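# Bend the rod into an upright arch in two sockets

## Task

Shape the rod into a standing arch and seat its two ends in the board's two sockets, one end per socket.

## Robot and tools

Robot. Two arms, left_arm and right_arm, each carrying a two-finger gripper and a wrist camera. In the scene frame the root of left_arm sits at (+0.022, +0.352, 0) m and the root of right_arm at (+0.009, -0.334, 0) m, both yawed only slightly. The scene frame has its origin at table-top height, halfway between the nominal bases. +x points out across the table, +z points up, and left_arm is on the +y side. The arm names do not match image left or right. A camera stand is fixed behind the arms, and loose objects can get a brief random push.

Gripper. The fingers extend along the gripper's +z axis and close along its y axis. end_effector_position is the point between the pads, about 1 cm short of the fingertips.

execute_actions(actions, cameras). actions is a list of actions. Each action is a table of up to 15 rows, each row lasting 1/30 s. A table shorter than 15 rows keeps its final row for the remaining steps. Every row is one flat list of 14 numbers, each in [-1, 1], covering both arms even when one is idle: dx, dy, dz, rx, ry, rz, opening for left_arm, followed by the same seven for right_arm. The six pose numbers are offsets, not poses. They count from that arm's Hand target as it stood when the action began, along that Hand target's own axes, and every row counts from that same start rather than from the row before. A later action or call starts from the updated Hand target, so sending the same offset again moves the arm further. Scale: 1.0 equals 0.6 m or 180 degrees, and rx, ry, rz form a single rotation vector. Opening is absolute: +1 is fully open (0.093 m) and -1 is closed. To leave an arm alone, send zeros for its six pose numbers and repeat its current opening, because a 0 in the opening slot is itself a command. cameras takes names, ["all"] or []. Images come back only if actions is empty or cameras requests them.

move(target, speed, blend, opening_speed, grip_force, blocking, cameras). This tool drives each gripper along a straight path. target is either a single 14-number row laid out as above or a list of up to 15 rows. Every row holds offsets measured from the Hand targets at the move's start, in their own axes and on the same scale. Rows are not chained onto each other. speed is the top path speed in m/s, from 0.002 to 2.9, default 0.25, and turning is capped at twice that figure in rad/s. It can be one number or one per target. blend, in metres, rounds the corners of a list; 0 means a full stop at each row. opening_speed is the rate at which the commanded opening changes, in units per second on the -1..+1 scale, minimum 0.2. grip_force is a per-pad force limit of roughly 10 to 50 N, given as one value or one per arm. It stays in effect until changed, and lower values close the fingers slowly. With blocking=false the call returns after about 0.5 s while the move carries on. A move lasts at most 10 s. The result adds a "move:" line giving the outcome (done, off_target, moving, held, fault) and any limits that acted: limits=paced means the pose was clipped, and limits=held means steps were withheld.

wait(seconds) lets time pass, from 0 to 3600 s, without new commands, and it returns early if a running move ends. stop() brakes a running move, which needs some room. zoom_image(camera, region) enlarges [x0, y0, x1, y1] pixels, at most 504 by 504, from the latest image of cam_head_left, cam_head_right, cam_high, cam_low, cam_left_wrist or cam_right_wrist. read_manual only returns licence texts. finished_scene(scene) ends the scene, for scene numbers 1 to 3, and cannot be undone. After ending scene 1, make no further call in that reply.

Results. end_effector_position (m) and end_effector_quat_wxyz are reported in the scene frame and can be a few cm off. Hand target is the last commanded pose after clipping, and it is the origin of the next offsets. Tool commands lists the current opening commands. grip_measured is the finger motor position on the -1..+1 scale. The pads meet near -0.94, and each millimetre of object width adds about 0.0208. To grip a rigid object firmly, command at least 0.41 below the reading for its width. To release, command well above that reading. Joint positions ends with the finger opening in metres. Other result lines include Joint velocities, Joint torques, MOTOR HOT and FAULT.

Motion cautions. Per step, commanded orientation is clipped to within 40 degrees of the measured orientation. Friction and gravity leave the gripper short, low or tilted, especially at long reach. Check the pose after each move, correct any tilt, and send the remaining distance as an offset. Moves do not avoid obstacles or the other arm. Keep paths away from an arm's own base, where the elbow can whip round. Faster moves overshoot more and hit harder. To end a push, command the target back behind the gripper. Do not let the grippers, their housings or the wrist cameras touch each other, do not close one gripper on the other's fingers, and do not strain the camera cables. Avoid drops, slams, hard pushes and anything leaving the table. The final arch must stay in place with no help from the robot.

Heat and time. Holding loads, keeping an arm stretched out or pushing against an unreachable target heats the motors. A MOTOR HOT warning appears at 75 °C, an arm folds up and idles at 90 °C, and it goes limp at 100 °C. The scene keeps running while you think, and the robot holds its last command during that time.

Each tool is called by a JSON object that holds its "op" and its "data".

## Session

{"op": "execute_actions", "data": {"actions": [], "cameras": ["cam_head_left","cam_head_right"]}}

{"op": "zoom_image", "data": {"camera": "cam_head_left", "region": [160, 240, 510, 410]}}

{"op": "zoom_image", "data": {"camera": "cam_head_right", "region": [160, 240, 510, 410]}}

Scene clock: 0.00 s.
left_arm: end_effector_position=(+0.3325, +0.3622, +0.2066) grip_measured=+1.000 end_effector_quat_wxyz=(+0.707, -0.047, +0.690, -0.148) | right_arm: end_effector_position=(+0.3548, -0.4693, +0.1115) grip_measured=+1.000 end_effector_quat_wxyz=(+0.498, +0.220, +0.802, -0.246)
Joint positions: left_arm=[0.208 0.888 0.142 0.791 0.368 -0.291 0.093] | right_arm=[-0.096 1.398 0.447 0.491 0.535 0.057 0.093]
Joint velocities: within noise
Joint torques (N m): no reading
Heat: left arm: 28 °C; right arm: 28 °C.
Hand target: left_arm +0.3334, +0.3624, +0.2164; +0.717, -0.043, +0.681, -0.146 | right_arm +0.3577, -0.4697, +0.1177; +0.506, +0.221, +0.797, -0.245
Tool commands: left_gripper/opening=+1.0 right_gripper/opening=+1.0
Images, in order (width x height): cam_head_left 672x504, cam_head_right 672x504.

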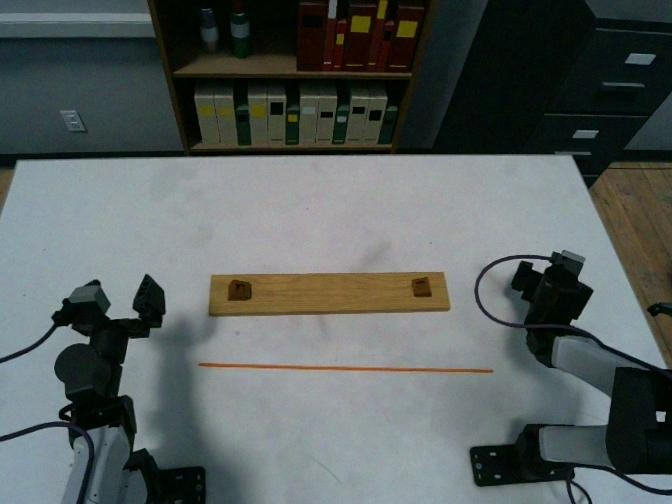

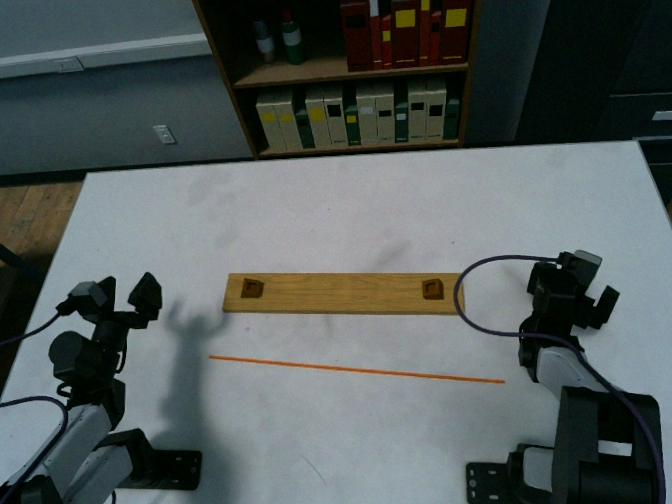

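Scaled by 1.440.

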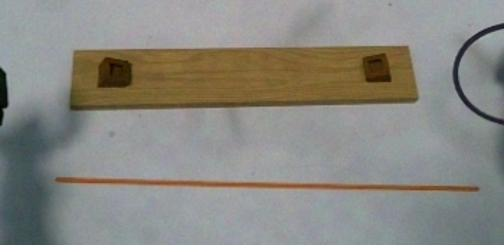

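Scaled by 1.440.

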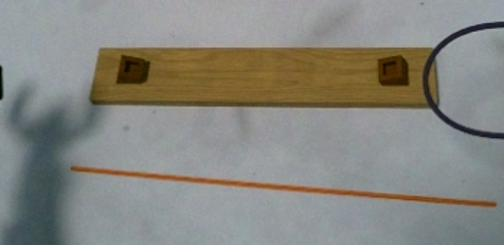

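{"op": "move", "data": {"target": [[0.2156,-0.2191,-0.1447,0.2798,0.5450,0.4878,0, 0.1310,0.0886,-0.3763,-0.3288,0.2164,-0.6284,0],[0.3456,-0.1840,-0.1541,0.2798,0.5450,0.4878,0, 0.2606,0.1122,-0.3242,-0.3288,0.2164,-0.6284,0]], "speed": [0.42, 0.2], "blend": [0.03, 0], "cameras": ["cam_left_wrist","cam_right_wrist"]}}

{"op": "zoom_image", "data": {"camera": "cam_left_wrist", "region": [230, 320, 450, 480]}}

{"op": "zoom_image", "data": {"camera": "cam_right_wrist", "region": [230, 320, 450, 480]}}

Scene clock: 110.10 s.
left_arm: end_effector_position=(+0.2294, +0.2150, +0.0431) grip_measured=+0.003 end_effector_quat_wxyz=(-0.108, +0.725, +0.672, +0.108) | right_arm: end_effector_position=(+0.2036, -0.2828, +0.0415) grip_measured=+0.001 end_effector_quat_wxyz=(+0.109, +0.667, -0.728, +0.114)
Joint positions: left_arm=[-0.761 1.726 1.086 -1.132 -0.233 0.884 0.045] | right_arm=[0.528 1.505 0.847 -1.07 0.276 -0.976 0.045]
Joint torques (N m): left_arm=[-0.18 -6.3 4.11 0.07 -0.33 -0.09] | right_arm=[0.27 -3.41 4.52 0.2 0.07 -0.15]
Heat: left arm: 39 °C; right arm: 35 °C.
Hand target: left_arm +0.2317, +0.2145, +0.0389; -0.107, +0.723, +0.673, +0.115 | right_arm +0.2012, -0.2812, +0.0351; -0.114, -0.674, +0.722, -0.107
Off the commanded pose: left_arm 0.005 m, 1 deg | right_arm 0.007 m, 1 deg.
move: done
cam_left_wrist: T_world_to_cam=[[-0.99764, 0.0646, 0.02313, 0.21424], [0.06347, 0.74063, 0.66891, -0.16109], [0.02608, 0.6688, -0.74298, -0.03476]] pos_world=[0.22487, 0.12871, 0.07697]
cam_right_wrist: T_world_to_cam=[[0.99731, -0.07316, -0.00479, -0.22396], [-0.05072, -0.73572, 0.67538, -0.18549], [-0.05294, -0.67332, -0.73745, -0.06644]] pos_world=[0.21043, -0.19759, 0.07521]

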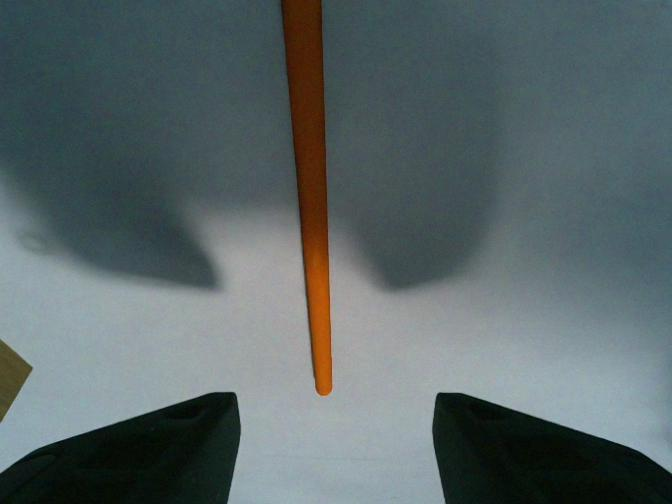

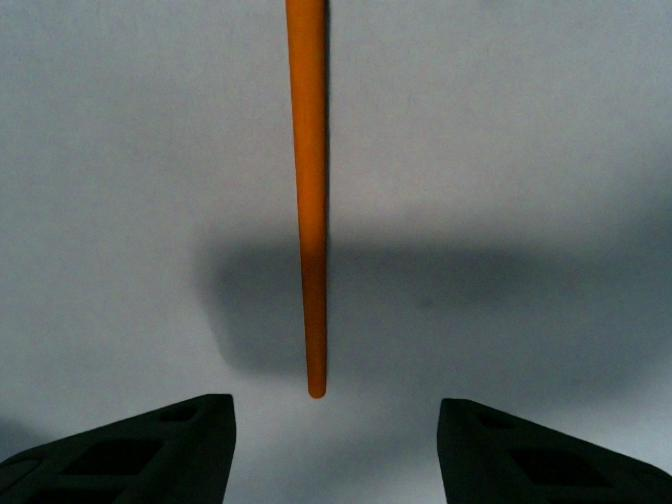

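Scaled by 2.291.

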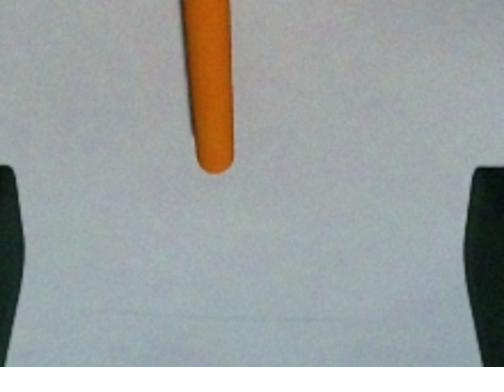

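Scaled by 2.291.

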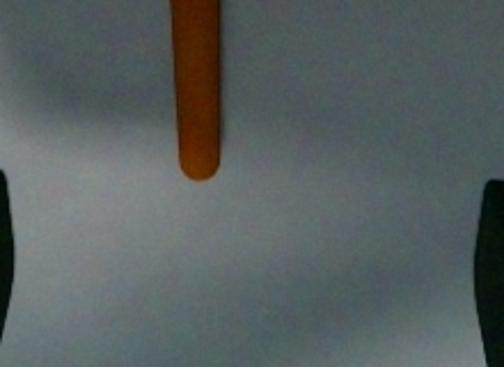

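{"op": "move", "data": {"target": [[-0.0154,0.0070,0.0474,0,0,0,0, -0.0163,0.0107,0.0502,0,0,0,0],[-0.0154,0.0070,0.0474,0,0,0,-1, -0.0163,0.0107,0.0502,0,0,0,-1]], "speed": 0.08, "opening_speed": 0.8, "cameras": ["cam_left_wrist","cam_right_wrist"]}}

Scene clock: 160.57 s.
left_arm: end_effector_position=(+0.2320, +0.2137, +0.0134) grip_measured=-0.937 end_effector_quat_wxyz=(-0.109, +0.725, +0.672, +0.110) | right_arm: end_effector_position=(+0.1956, -0.2843, +0.0108) grip_measured=-0.931 end_effector_quat_wxyz=(+0.116, +0.672, -0.723, +0.112)
Joint positions: left_arm=[-0.761 1.789 1.03 -1.015 -0.237 0.884 0] | right_arm=[0.541 1.552 0.751 -0.944 0.275 -0.976 0.001]
Joint torques (N m): left_arm=[0.62 -6.48 4.04 0.12 -0.32 0] | right_arm=[0.54 -3.14 4.34 0.24 0.04 -0.05]
Heat: left arm: 33 °C; right arm: 32 °C.
Hand target: left_arm +0.2358, +0.2142, +0.0089; -0.107, +0.723, +0.673, +0.115 | right_arm +0.1949, -0.2807, +0.0035; +0.114, +0.674, -0.722, +0.107
Off the commanded pose: left_arm 0.006 m, 1 deg | right_arm 0.008 m, 1 deg.
move: done
cam_left_wrist: T_world_to_cam=[[-0.99761, 0.06543, 0.02214, 0.21737], [0.06328, 0.73729, 0.6726, -0.13965], [0.02768, 0.6724, -0.73967, -0.05724]] pos_world=[0.22728, 0.12723, 0.04678]
cam_right_wrist: T_world_to_cam=[[0.99794, -0.06122, -0.01907, -0.21274], [-0.03185, -0.73142, 0.68119, -0.1689], [-0.05565, -0.67918, -0.73186, -0.09164]] pos_world=[0.20182, -0.19881, 0.04393]

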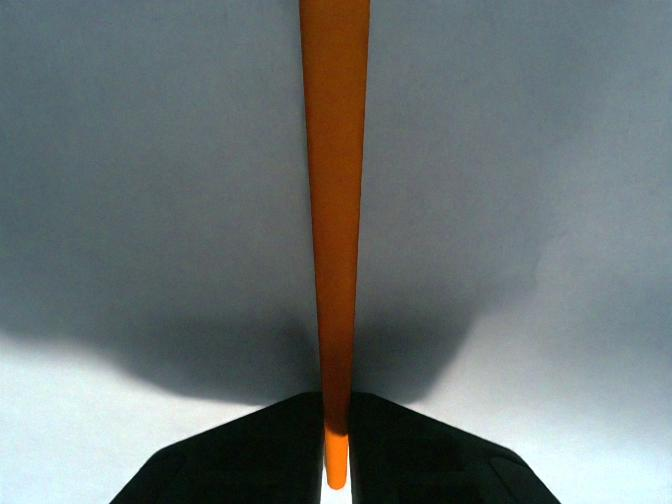

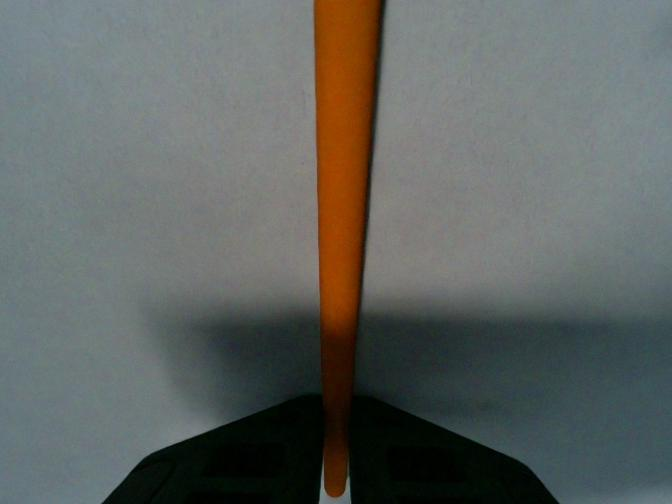

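{"op": "move", "data": {"target": [[0.0226,-0.0003,-0.0803,0,0,0,-1, 0.0220,-0.0007,-0.0892,0,0,0,-1],[0.1061,0.0795,-0.2827,-0.1455,-0.1039,-0.0964,-1, 0.0588,-0.1363,-0.3080,0.1503,-0.1133,0.0610,-1],[0.1178,0.1925,-0.3315,-0.2469,-0.2399,-0.2414,-1, 0.0198,-0.2375,-0.3732,0.2419,-0.2561,0.2066,-1]], "speed": 0.18, "blend": [0.015, 0.03, 0], "cameras": ["all"]}}

{"op": "zoom_image", "data": {"camera": "cam_low", "region": [160, 60, 660, 360]}}

Scene clock: 173.37 s.
left_arm: end_effector_position=(+0.3470, +0.2164, +0.2052) grip_measured=-0.950 end_effector_quat_wxyz=(+0.417, +0.437, +0.786, +0.135) | right_arm: end_effector_position=(+0.3401, -0.2399, +0.2098) grip_measured=-0.942 end_effector_quat_wxyz=(+0.420, -0.421, +0.792, -0.140)
Joint positions: left_arm=[-0.535 1.159 0.921 -0.451 -0.25 0.621 0] | right_arm=[0.387 1.105 0.898 -0.454 0.138 -0.703 0]
Joint torques (N m): left_arm=[0.53 -6.01 6.15 2.82 0.01 -0.45] | right_arm=[0.61 -5.03 6.64 2.05 -0.11 0.39]
Heat: left arm: 34 °C; right arm: 33 °C.
Hand target: left_arm +0.3515, +0.2116, +0.2201; +0.452, +0.412, +0.782, +0.118 | right_arm +0.3410, -0.2330, +0.2201; +0.451, -0.402, +0.788, -0.123
Off the commanded pose: left_arm 0.016 m, 5 deg | right_arm 0.012 m, 5 deg.
move: off_target (left_arm, right_arm)
cam_left_wrist: T_world_to_cam=[[-0.58325, -0.58313, -0.5655, 0.4448], [-0.5658, 0.79116, -0.23226, 0.11439], [0.58284, 0.18449, -0.79137, 0.00327]] pos_world=[0.32224, 0.16827, 0.28069]
cam_right_wrist: T_world_to_cam=[[0.57087, -0.58843, 0.57259, -0.45587], [-0.57482, -0.7844, -0.23301, 0.0965], [0.58625, -0.19612, -0.78603, 0.00109]] pos_world=[0.31507, -0.19234, 0.28437]

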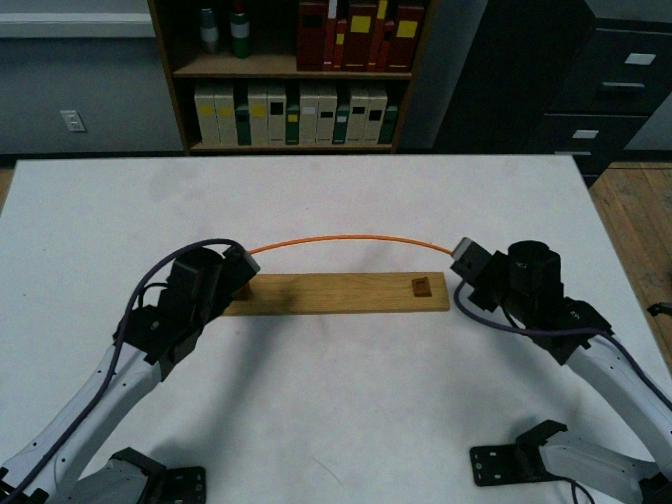

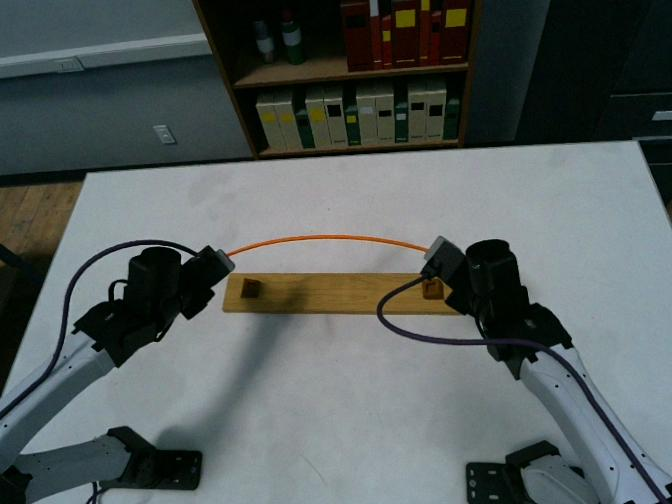

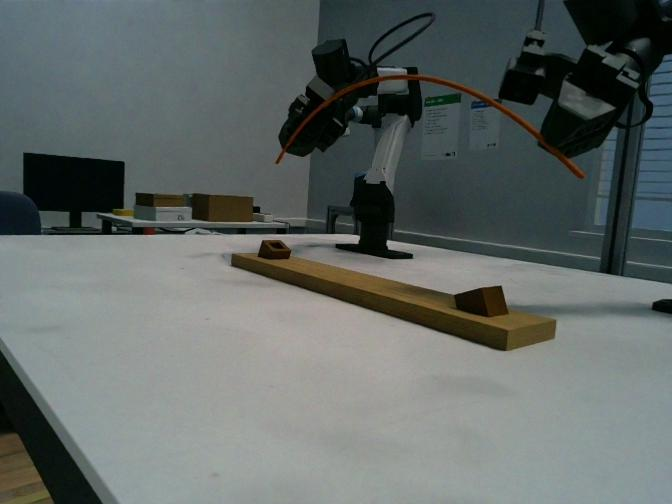

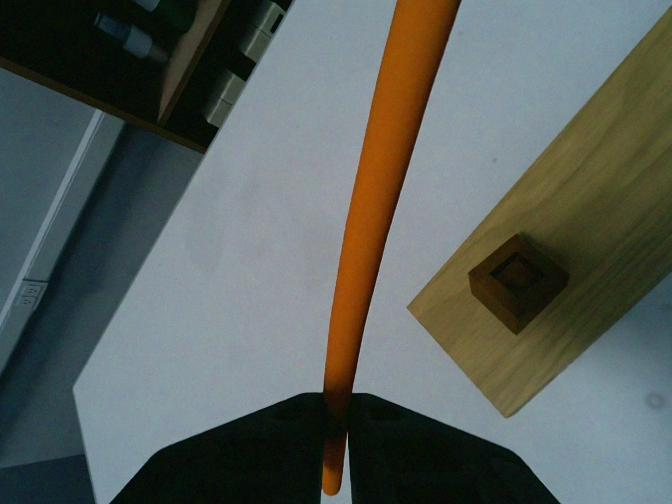

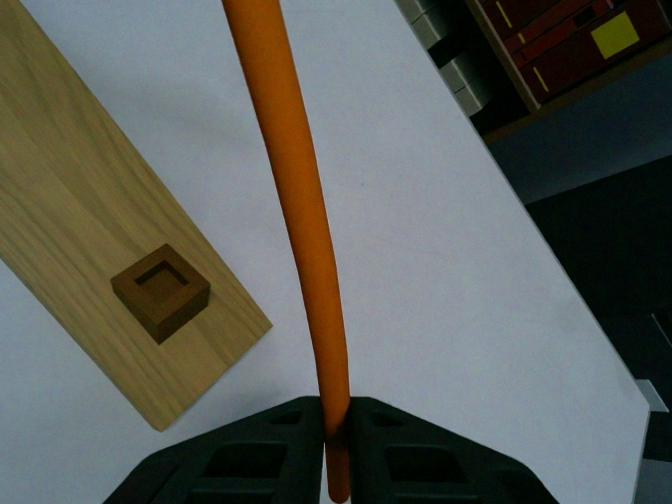

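Scaled by 1.008.

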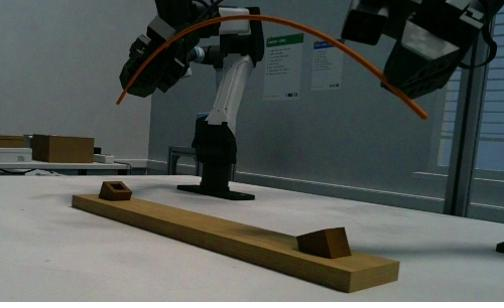

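{"op": "move", "data": {"target": [-0.0257,-0.1487,0.1532,0.0230,-0.0985,-0.1570,-1, 0.0225,0.1660,0.1797,-0.0209,-0.0878,0.1344,-1], "speed": 0.15, "cameras": ["all"]}}

{"op": "zoom_image", "data": {"camera": "cam_low", "region": [220, 180, 360, 290]}}

{"op": "zoom_image", "data": {"camera": "cam_low", "region": [420, 220, 560, 330]}}

Scene clock: 218.07 s.
left_arm: end_effector_position=(+0.3809, +0.1513, +0.1118) grip_measured=-0.951 end_effector_quat_wxyz=(+0.537, +0.240, +0.808, -0.033) | right_arm: end_effector_position=(+0.3780, -0.1835, +0.0947) grip_measured=-0.942 end_effector_quat_wxyz=(+0.547, -0.242, +0.801, +0.005)
Joint positions: left_arm=[-0.624 1.5 0.563 0.489 -0.228 0.12 0] | right_arm=[0.482 1.518 0.455 0.647 0.124 -0.229 0]
Joint torques (N m): left_arm=[-1.91 -5.44 5.7 3.48 0.43 -0.43] | right_arm=[2.22 -3.92 5.59 2.29 -0.73 0.26]
Heat: left arm: 43 °C; right arm: 38 °C.
Hand target: left_arm +0.3812, +0.1263, +0.1278; +0.566, +0.239, +0.784, -0.088 | right_arm +0.3726, -0.1605, +0.0958; +0.556, -0.256, +0.789, +0.055
Off the commanded pose: left_arm 0.030 m, 8 deg | right_arm 0.024 m, 6 deg.
move: off_target (left_arm, right_arm)
cam_left_wrist: T_world_to_cam=[[-0.43362, -0.87975, -0.19496, 0.32031], [-0.63281, 0.45133, -0.62917, 0.28462], [0.64151, -0.14945, -0.75242, -0.0546]] pos_world=[0.35403, 0.14517, 0.20044]
cam_right_wrist: T_world_to_cam=[[0.4167, -0.86966, 0.26467, -0.34251], [-0.60952, -0.4833, -0.62841, 0.24145], [0.67443, 0.10053, -0.73147, -0.08461]] pos_world=[0.34695, -0.17267, 0.1805]

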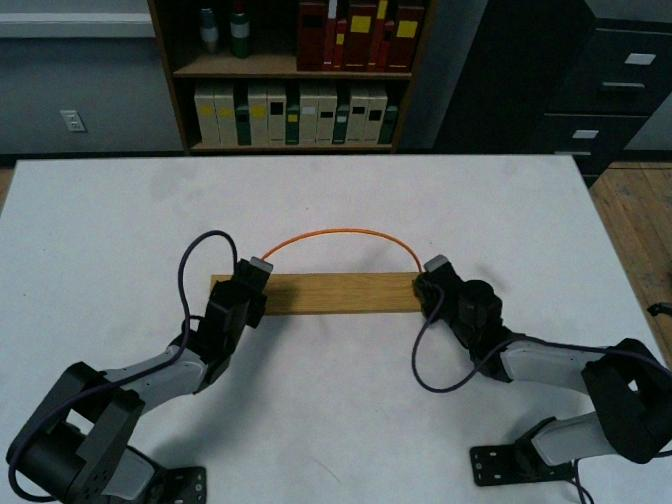

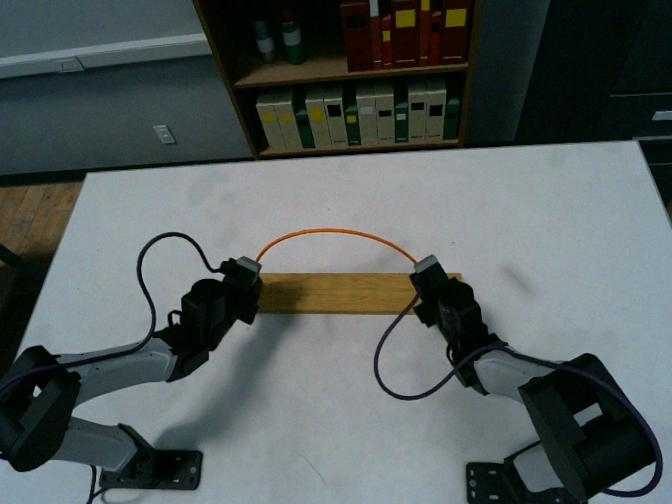

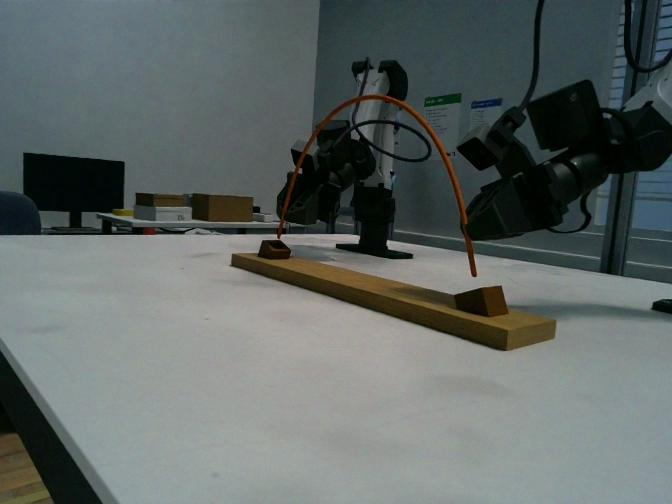

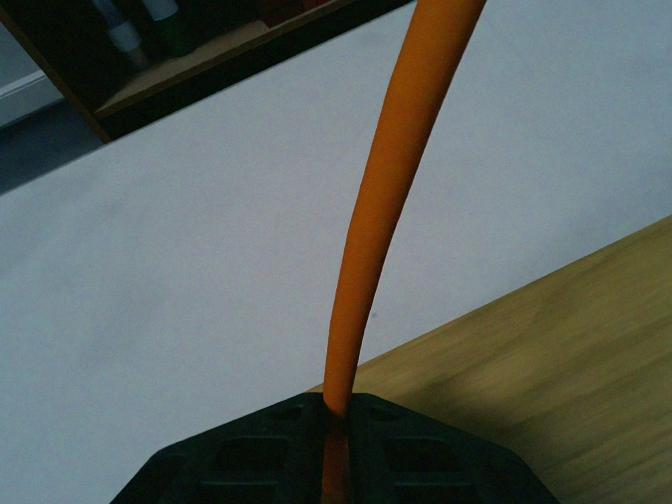

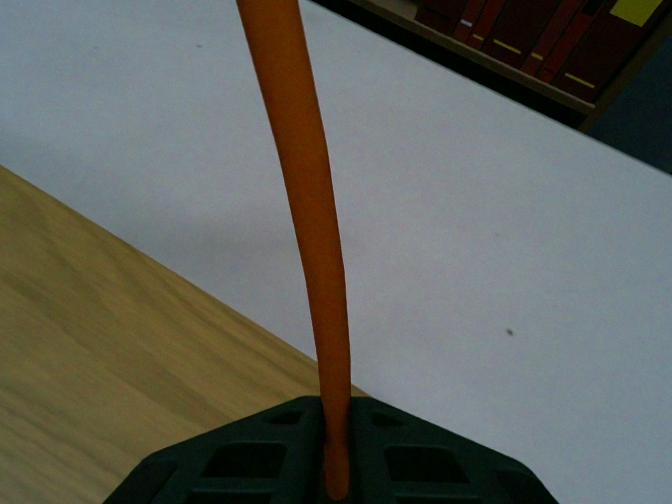

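Scaled by 3.600.

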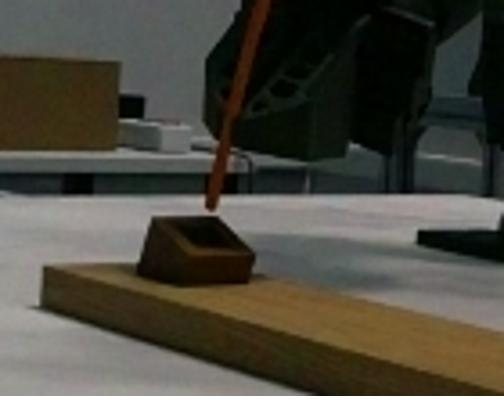

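Scaled by 3.600.

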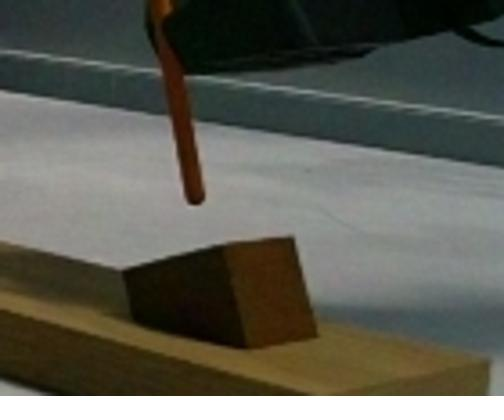

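{"op": "move", "data": {"target": [0.0502,0.0104,0.0087,0,0,0,-1, 0.0470,-0.0048,0.0113,0,0,0,-1], "speed": 0.06, "cameras": ["cam_low"]}}

{"op": "zoom_image", "data": {"camera": "cam_low", "region": [220, 180, 360, 290]}}

{"op": "zoom_image", "data": {"camera": "cam_low", "region": [420, 220, 560, 330]}}

Scene clock: 267.17 s.
left_arm: end_effector_position=(+0.3803, +0.1565, +0.0868) grip_measured=-0.951 end_effector_quat_wxyz=(+0.543, +0.236, +0.805, -0.039) | right_arm: end_effector_position=(+0.3775, -0.1835, +0.0712) grip_measured=-0.942 end_effector_quat_wxyz=(+0.555, -0.243, +0.796, +0.016)
Joint positions: left_arm=[-0.605 1.591 0.488 0.674 -0.206 0.12 0] | right_arm=[0.469 1.642 0.401 0.846 0.091 -0.229 0]
Joint torques (N m): left_arm=[-0.47 -5.48 5.01 3.4 0.52 -0.29] | right_arm=[0.4 -3.93 4.56 2.15 -0.73 0.18]
Heat: left arm: 50 °C; right arm: 42 °C.
Hand target: left_arm +0.3812, +0.1379, +0.0989; +0.566, +0.238, +0.784, -0.088 | right_arm +0.3727, -0.1700, +0.0684; +0.556, -0.256, +0.789, +0.055
Off the commanded pose: left_arm 0.022 m, 7 deg | right_arm 0.015 m, 5 deg.
move: off_target (left_arm, right_arm)

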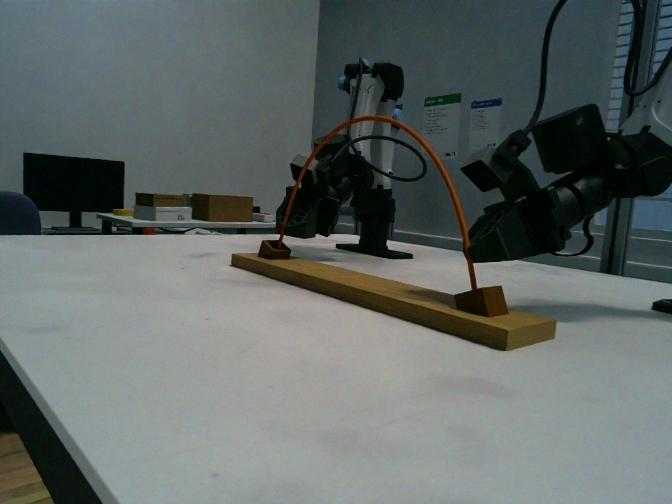

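Scaled by 3.600.

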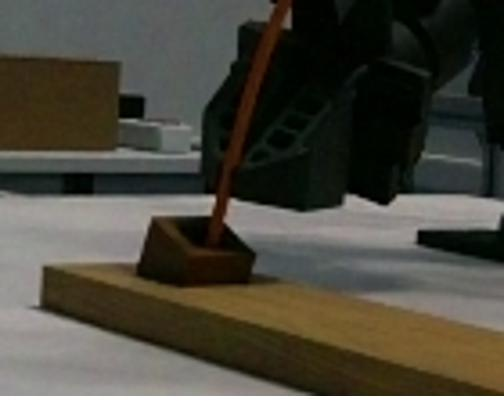

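Scaled by 3.600.

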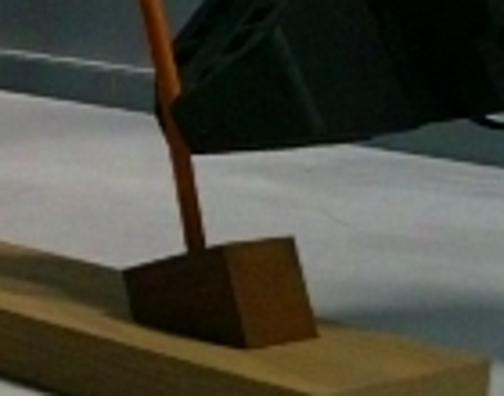

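{"op": "move", "data": {"target": [[0.0085,0.0302,-0.0113,-0.0060,0.0089,0.0195,-1, 0.0027,-0.0281,-0.0136,0.0049,0.0118,-0.0181,-1],[0.0085,0.0302,-0.0113,-0.0060,0.0089,0.0195,-0.1, 0.0027,-0.0281,-0.0136,0.0049,0.0118,-0.0181,-0.1]], "speed": 0.06, "opening_speed": 0.4, "cameras": ["cam_low","cam_left_wrist","cam_right_wrist"]}}

{"op": "zoom_image", "data": {"camera": "cam_low", "region": [220, 180, 360, 290]}}

{"op": "zoom_image", "data": {"camera": "cam_low", "region": [420, 220, 560, 330]}}

Scene clock: 293.97 s.
left_arm: end_effector_position=(+0.3836, +0.1608, +0.0889) grip_measured=-0.103 end_effector_quat_wxyz=(+0.546, +0.265, +0.793, -0.047) | right_arm: end_effector_position=(+0.3753, -0.1892, +0.0683) grip_measured=-0.103 end_effector_quat_wxyz=(+0.541, -0.278, +0.793, +0.019)
Joint positions: left_arm=[-0.554 1.584 0.481 0.691 -0.113 0.187 0.04] | right_arm=[0.422 1.615 0.4 0.789 0.005 -0.3 0.04]
Joint torques (N m): left_arm=[-0.14 -8.13 4.33 2.76 -0.04 -0.18] | right_arm=[-0.28 -7.09 4.96 1.79 -0.12 0.1]
Heat: left arm: 53 °C; right arm: 44 °C.
Hand target: left_arm +0.3828, +0.1579, +0.0989; +0.560, +0.258, +0.785, -0.060 | right_arm +0.3731, -0.1882, +0.0732; +0.545, -0.275, +0.792, +0.029
Off the commanded pose: left_arm 0.010 m, 2 deg | right_arm 0.005 m, 1 deg.
move: done; target 2's new opening was sent with left_arm's hand 0.012 m and 4 deg from that target
cam_left_wrist: T_world_to_cam=[[-0.48227, -0.85179, -0.20463, 0.34041], [-0.58678, 0.48754, -0.64652, 0.24576], [0.65046, -0.19172, -0.73494, -0.07024]] pos_world=[0.35407, 0.15667, 0.17692]
cam_right_wrist: T_world_to_cam=[[0.48335, -0.82958, 0.2796, -0.35784], [-0.57432, -0.54153, -0.61392, 0.1953], [0.66071, 0.13616, -0.73819, -0.08911]] pos_world=[0.344, -0.17896, 0.15417]

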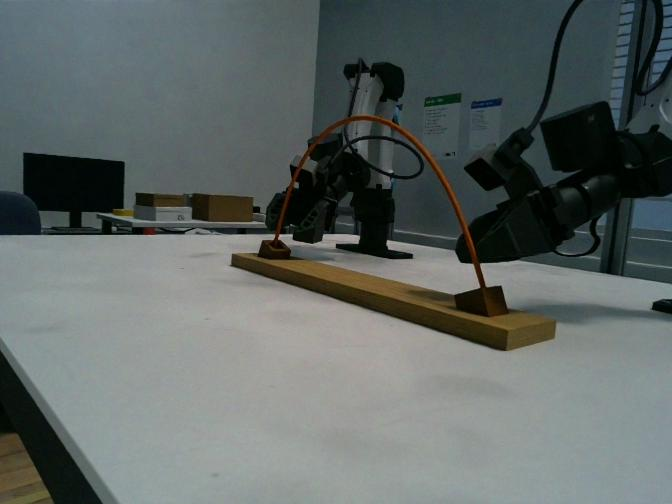

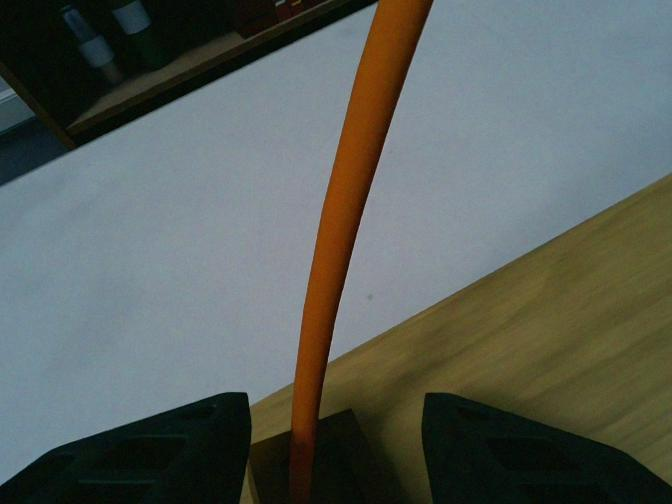

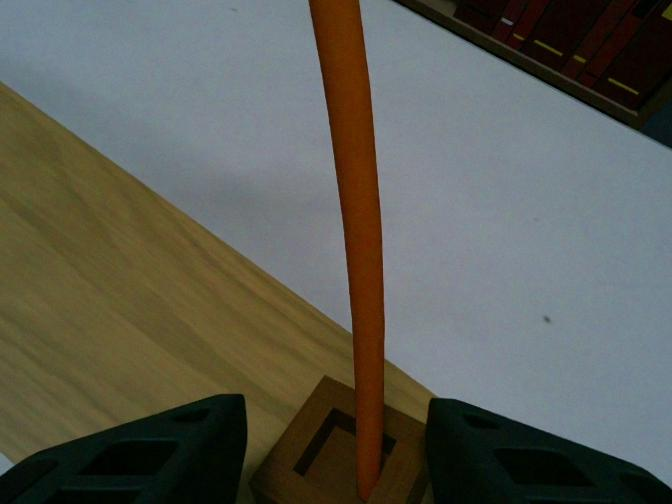

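Scaled by 3.600.

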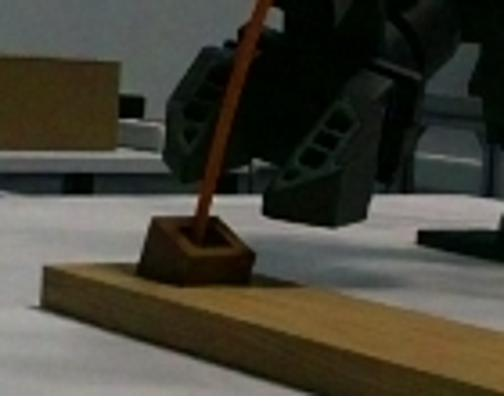

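Scaled by 3.600.

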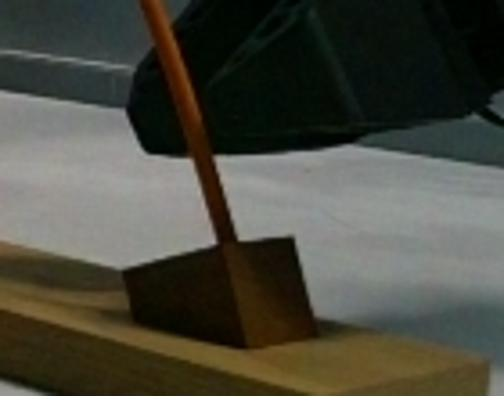

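{"op": "move", "data": {"target": [0,0,-0.267,0,0,0,0.2,0,0,-0.267,0,0,0,0.2], "speed": 0.15, "opening_speed": 0.5, "cameras": ["all"]}}

{"op": "zoom_image", "data": {"camera": "cam_low", "region": [220, 100, 580, 370]}}

Scene clock: 304.70 s.
left_arm: end_effector_position=(+0.2441, +0.2202, +0.1401) grip_measured=+0.197 end_effector_quat_wxyz=(+0.542, +0.272, +0.793, -0.054) | right_arm: end_effector_position=(+0.2356, -0.2449, +0.1211) grip_measured=+0.198 end_effector_quat_wxyz=(+0.532, -0.279, +0.799, +0.022)
Joint positions: left_arm=[-0.706 0.489 0.256 -0.198 -0.232 0.126 0.055] | right_arm=[0.409 0.367 0.199 -0.28 -0.011 -0.3 0.055]
Joint torques (N m): left_arm=[-0.32 -0.02 8.83 2.54 -0.3 -0.17] | right_arm=[-0.77 0.5 11.6 1.75 -0.2 0.04]
Heat: left arm: 51 °C; right arm: 44 °C.
Hand target: left_arm +0.2469, +0.2191, +0.1577; +0.560, +0.258, +0.785, -0.060 | right_arm +0.2374, -0.2434, +0.1379; +0.545, -0.275, +0.792, +0.029
Off the commanded pose: left_arm 0.018 m, 3 deg | right_arm 0.017 m, 2 deg.
move: off_target (left_arm, right_arm)
cam_left_wrist: T_world_to_cam=[[-0.5007, -0.84231, -0.19953, 0.33583], [-0.58301, 0.49853, -0.64153, 0.16403], [0.63984, -0.20488, -0.7407, 0.07568]] pos_world=[0.21537, 0.2166, 0.22829]
cam_right_wrist: T_world_to_cam=[[0.49177, -0.82799, 0.26944, -0.35172], [-0.58758, -0.54393, -0.59908, 0.11799], [0.64258, 0.13629, -0.754, 0.05594]] pos_world=[0.20635, -0.23466, 0.20763]

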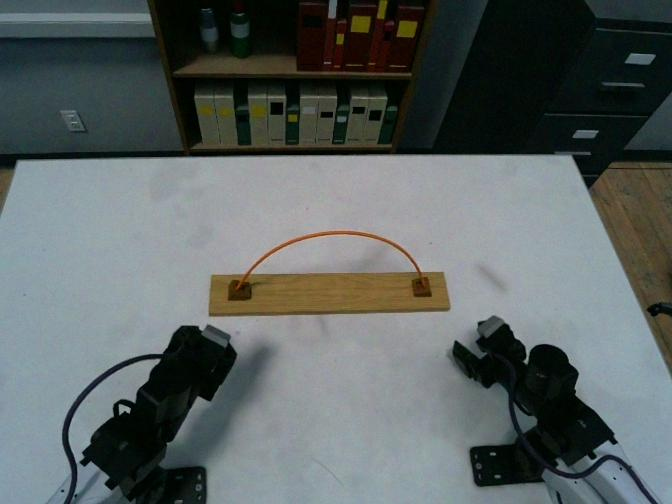

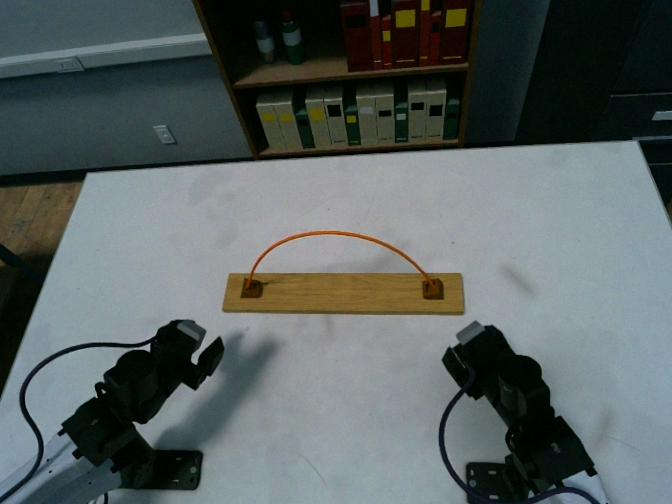

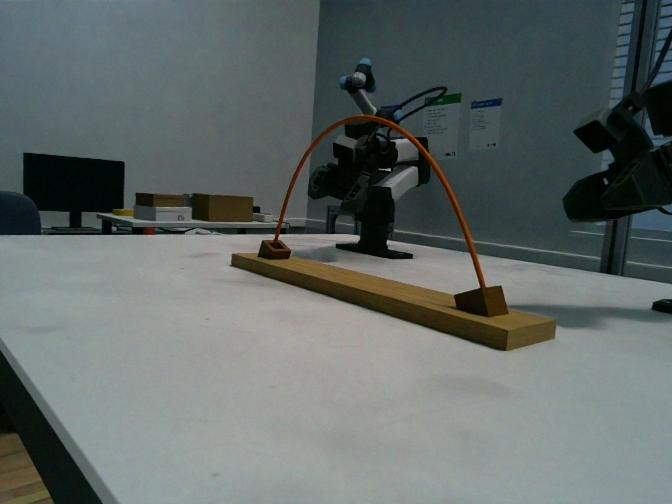

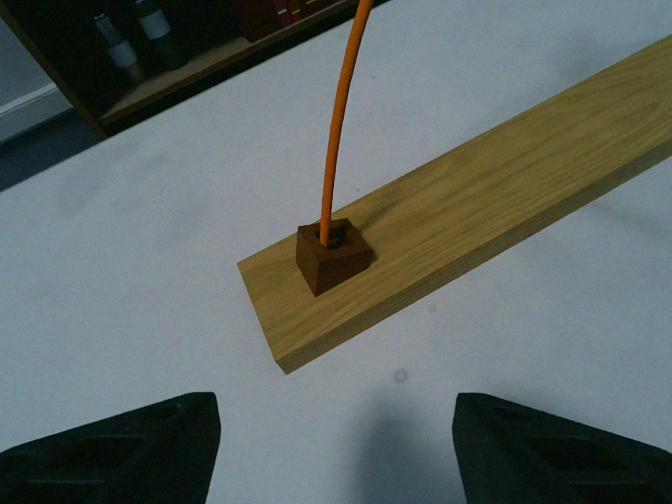

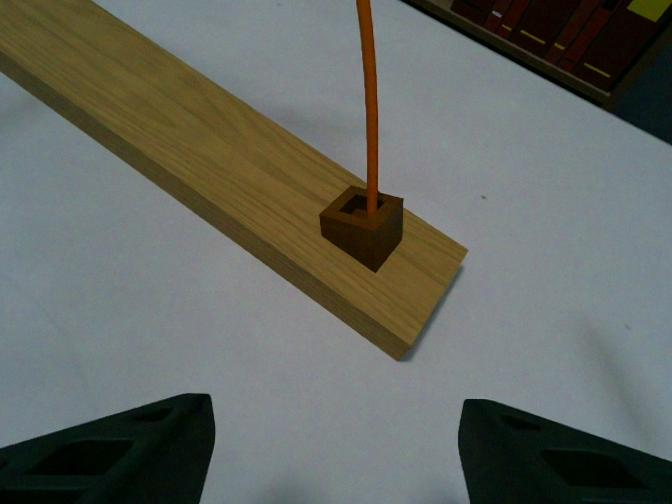

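Scaled by 1.400.

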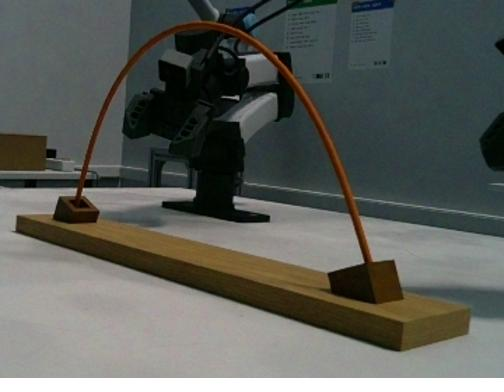

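{"op": "finished_scene", "data": {"scene": 3}}

The scene is finished: the task was done.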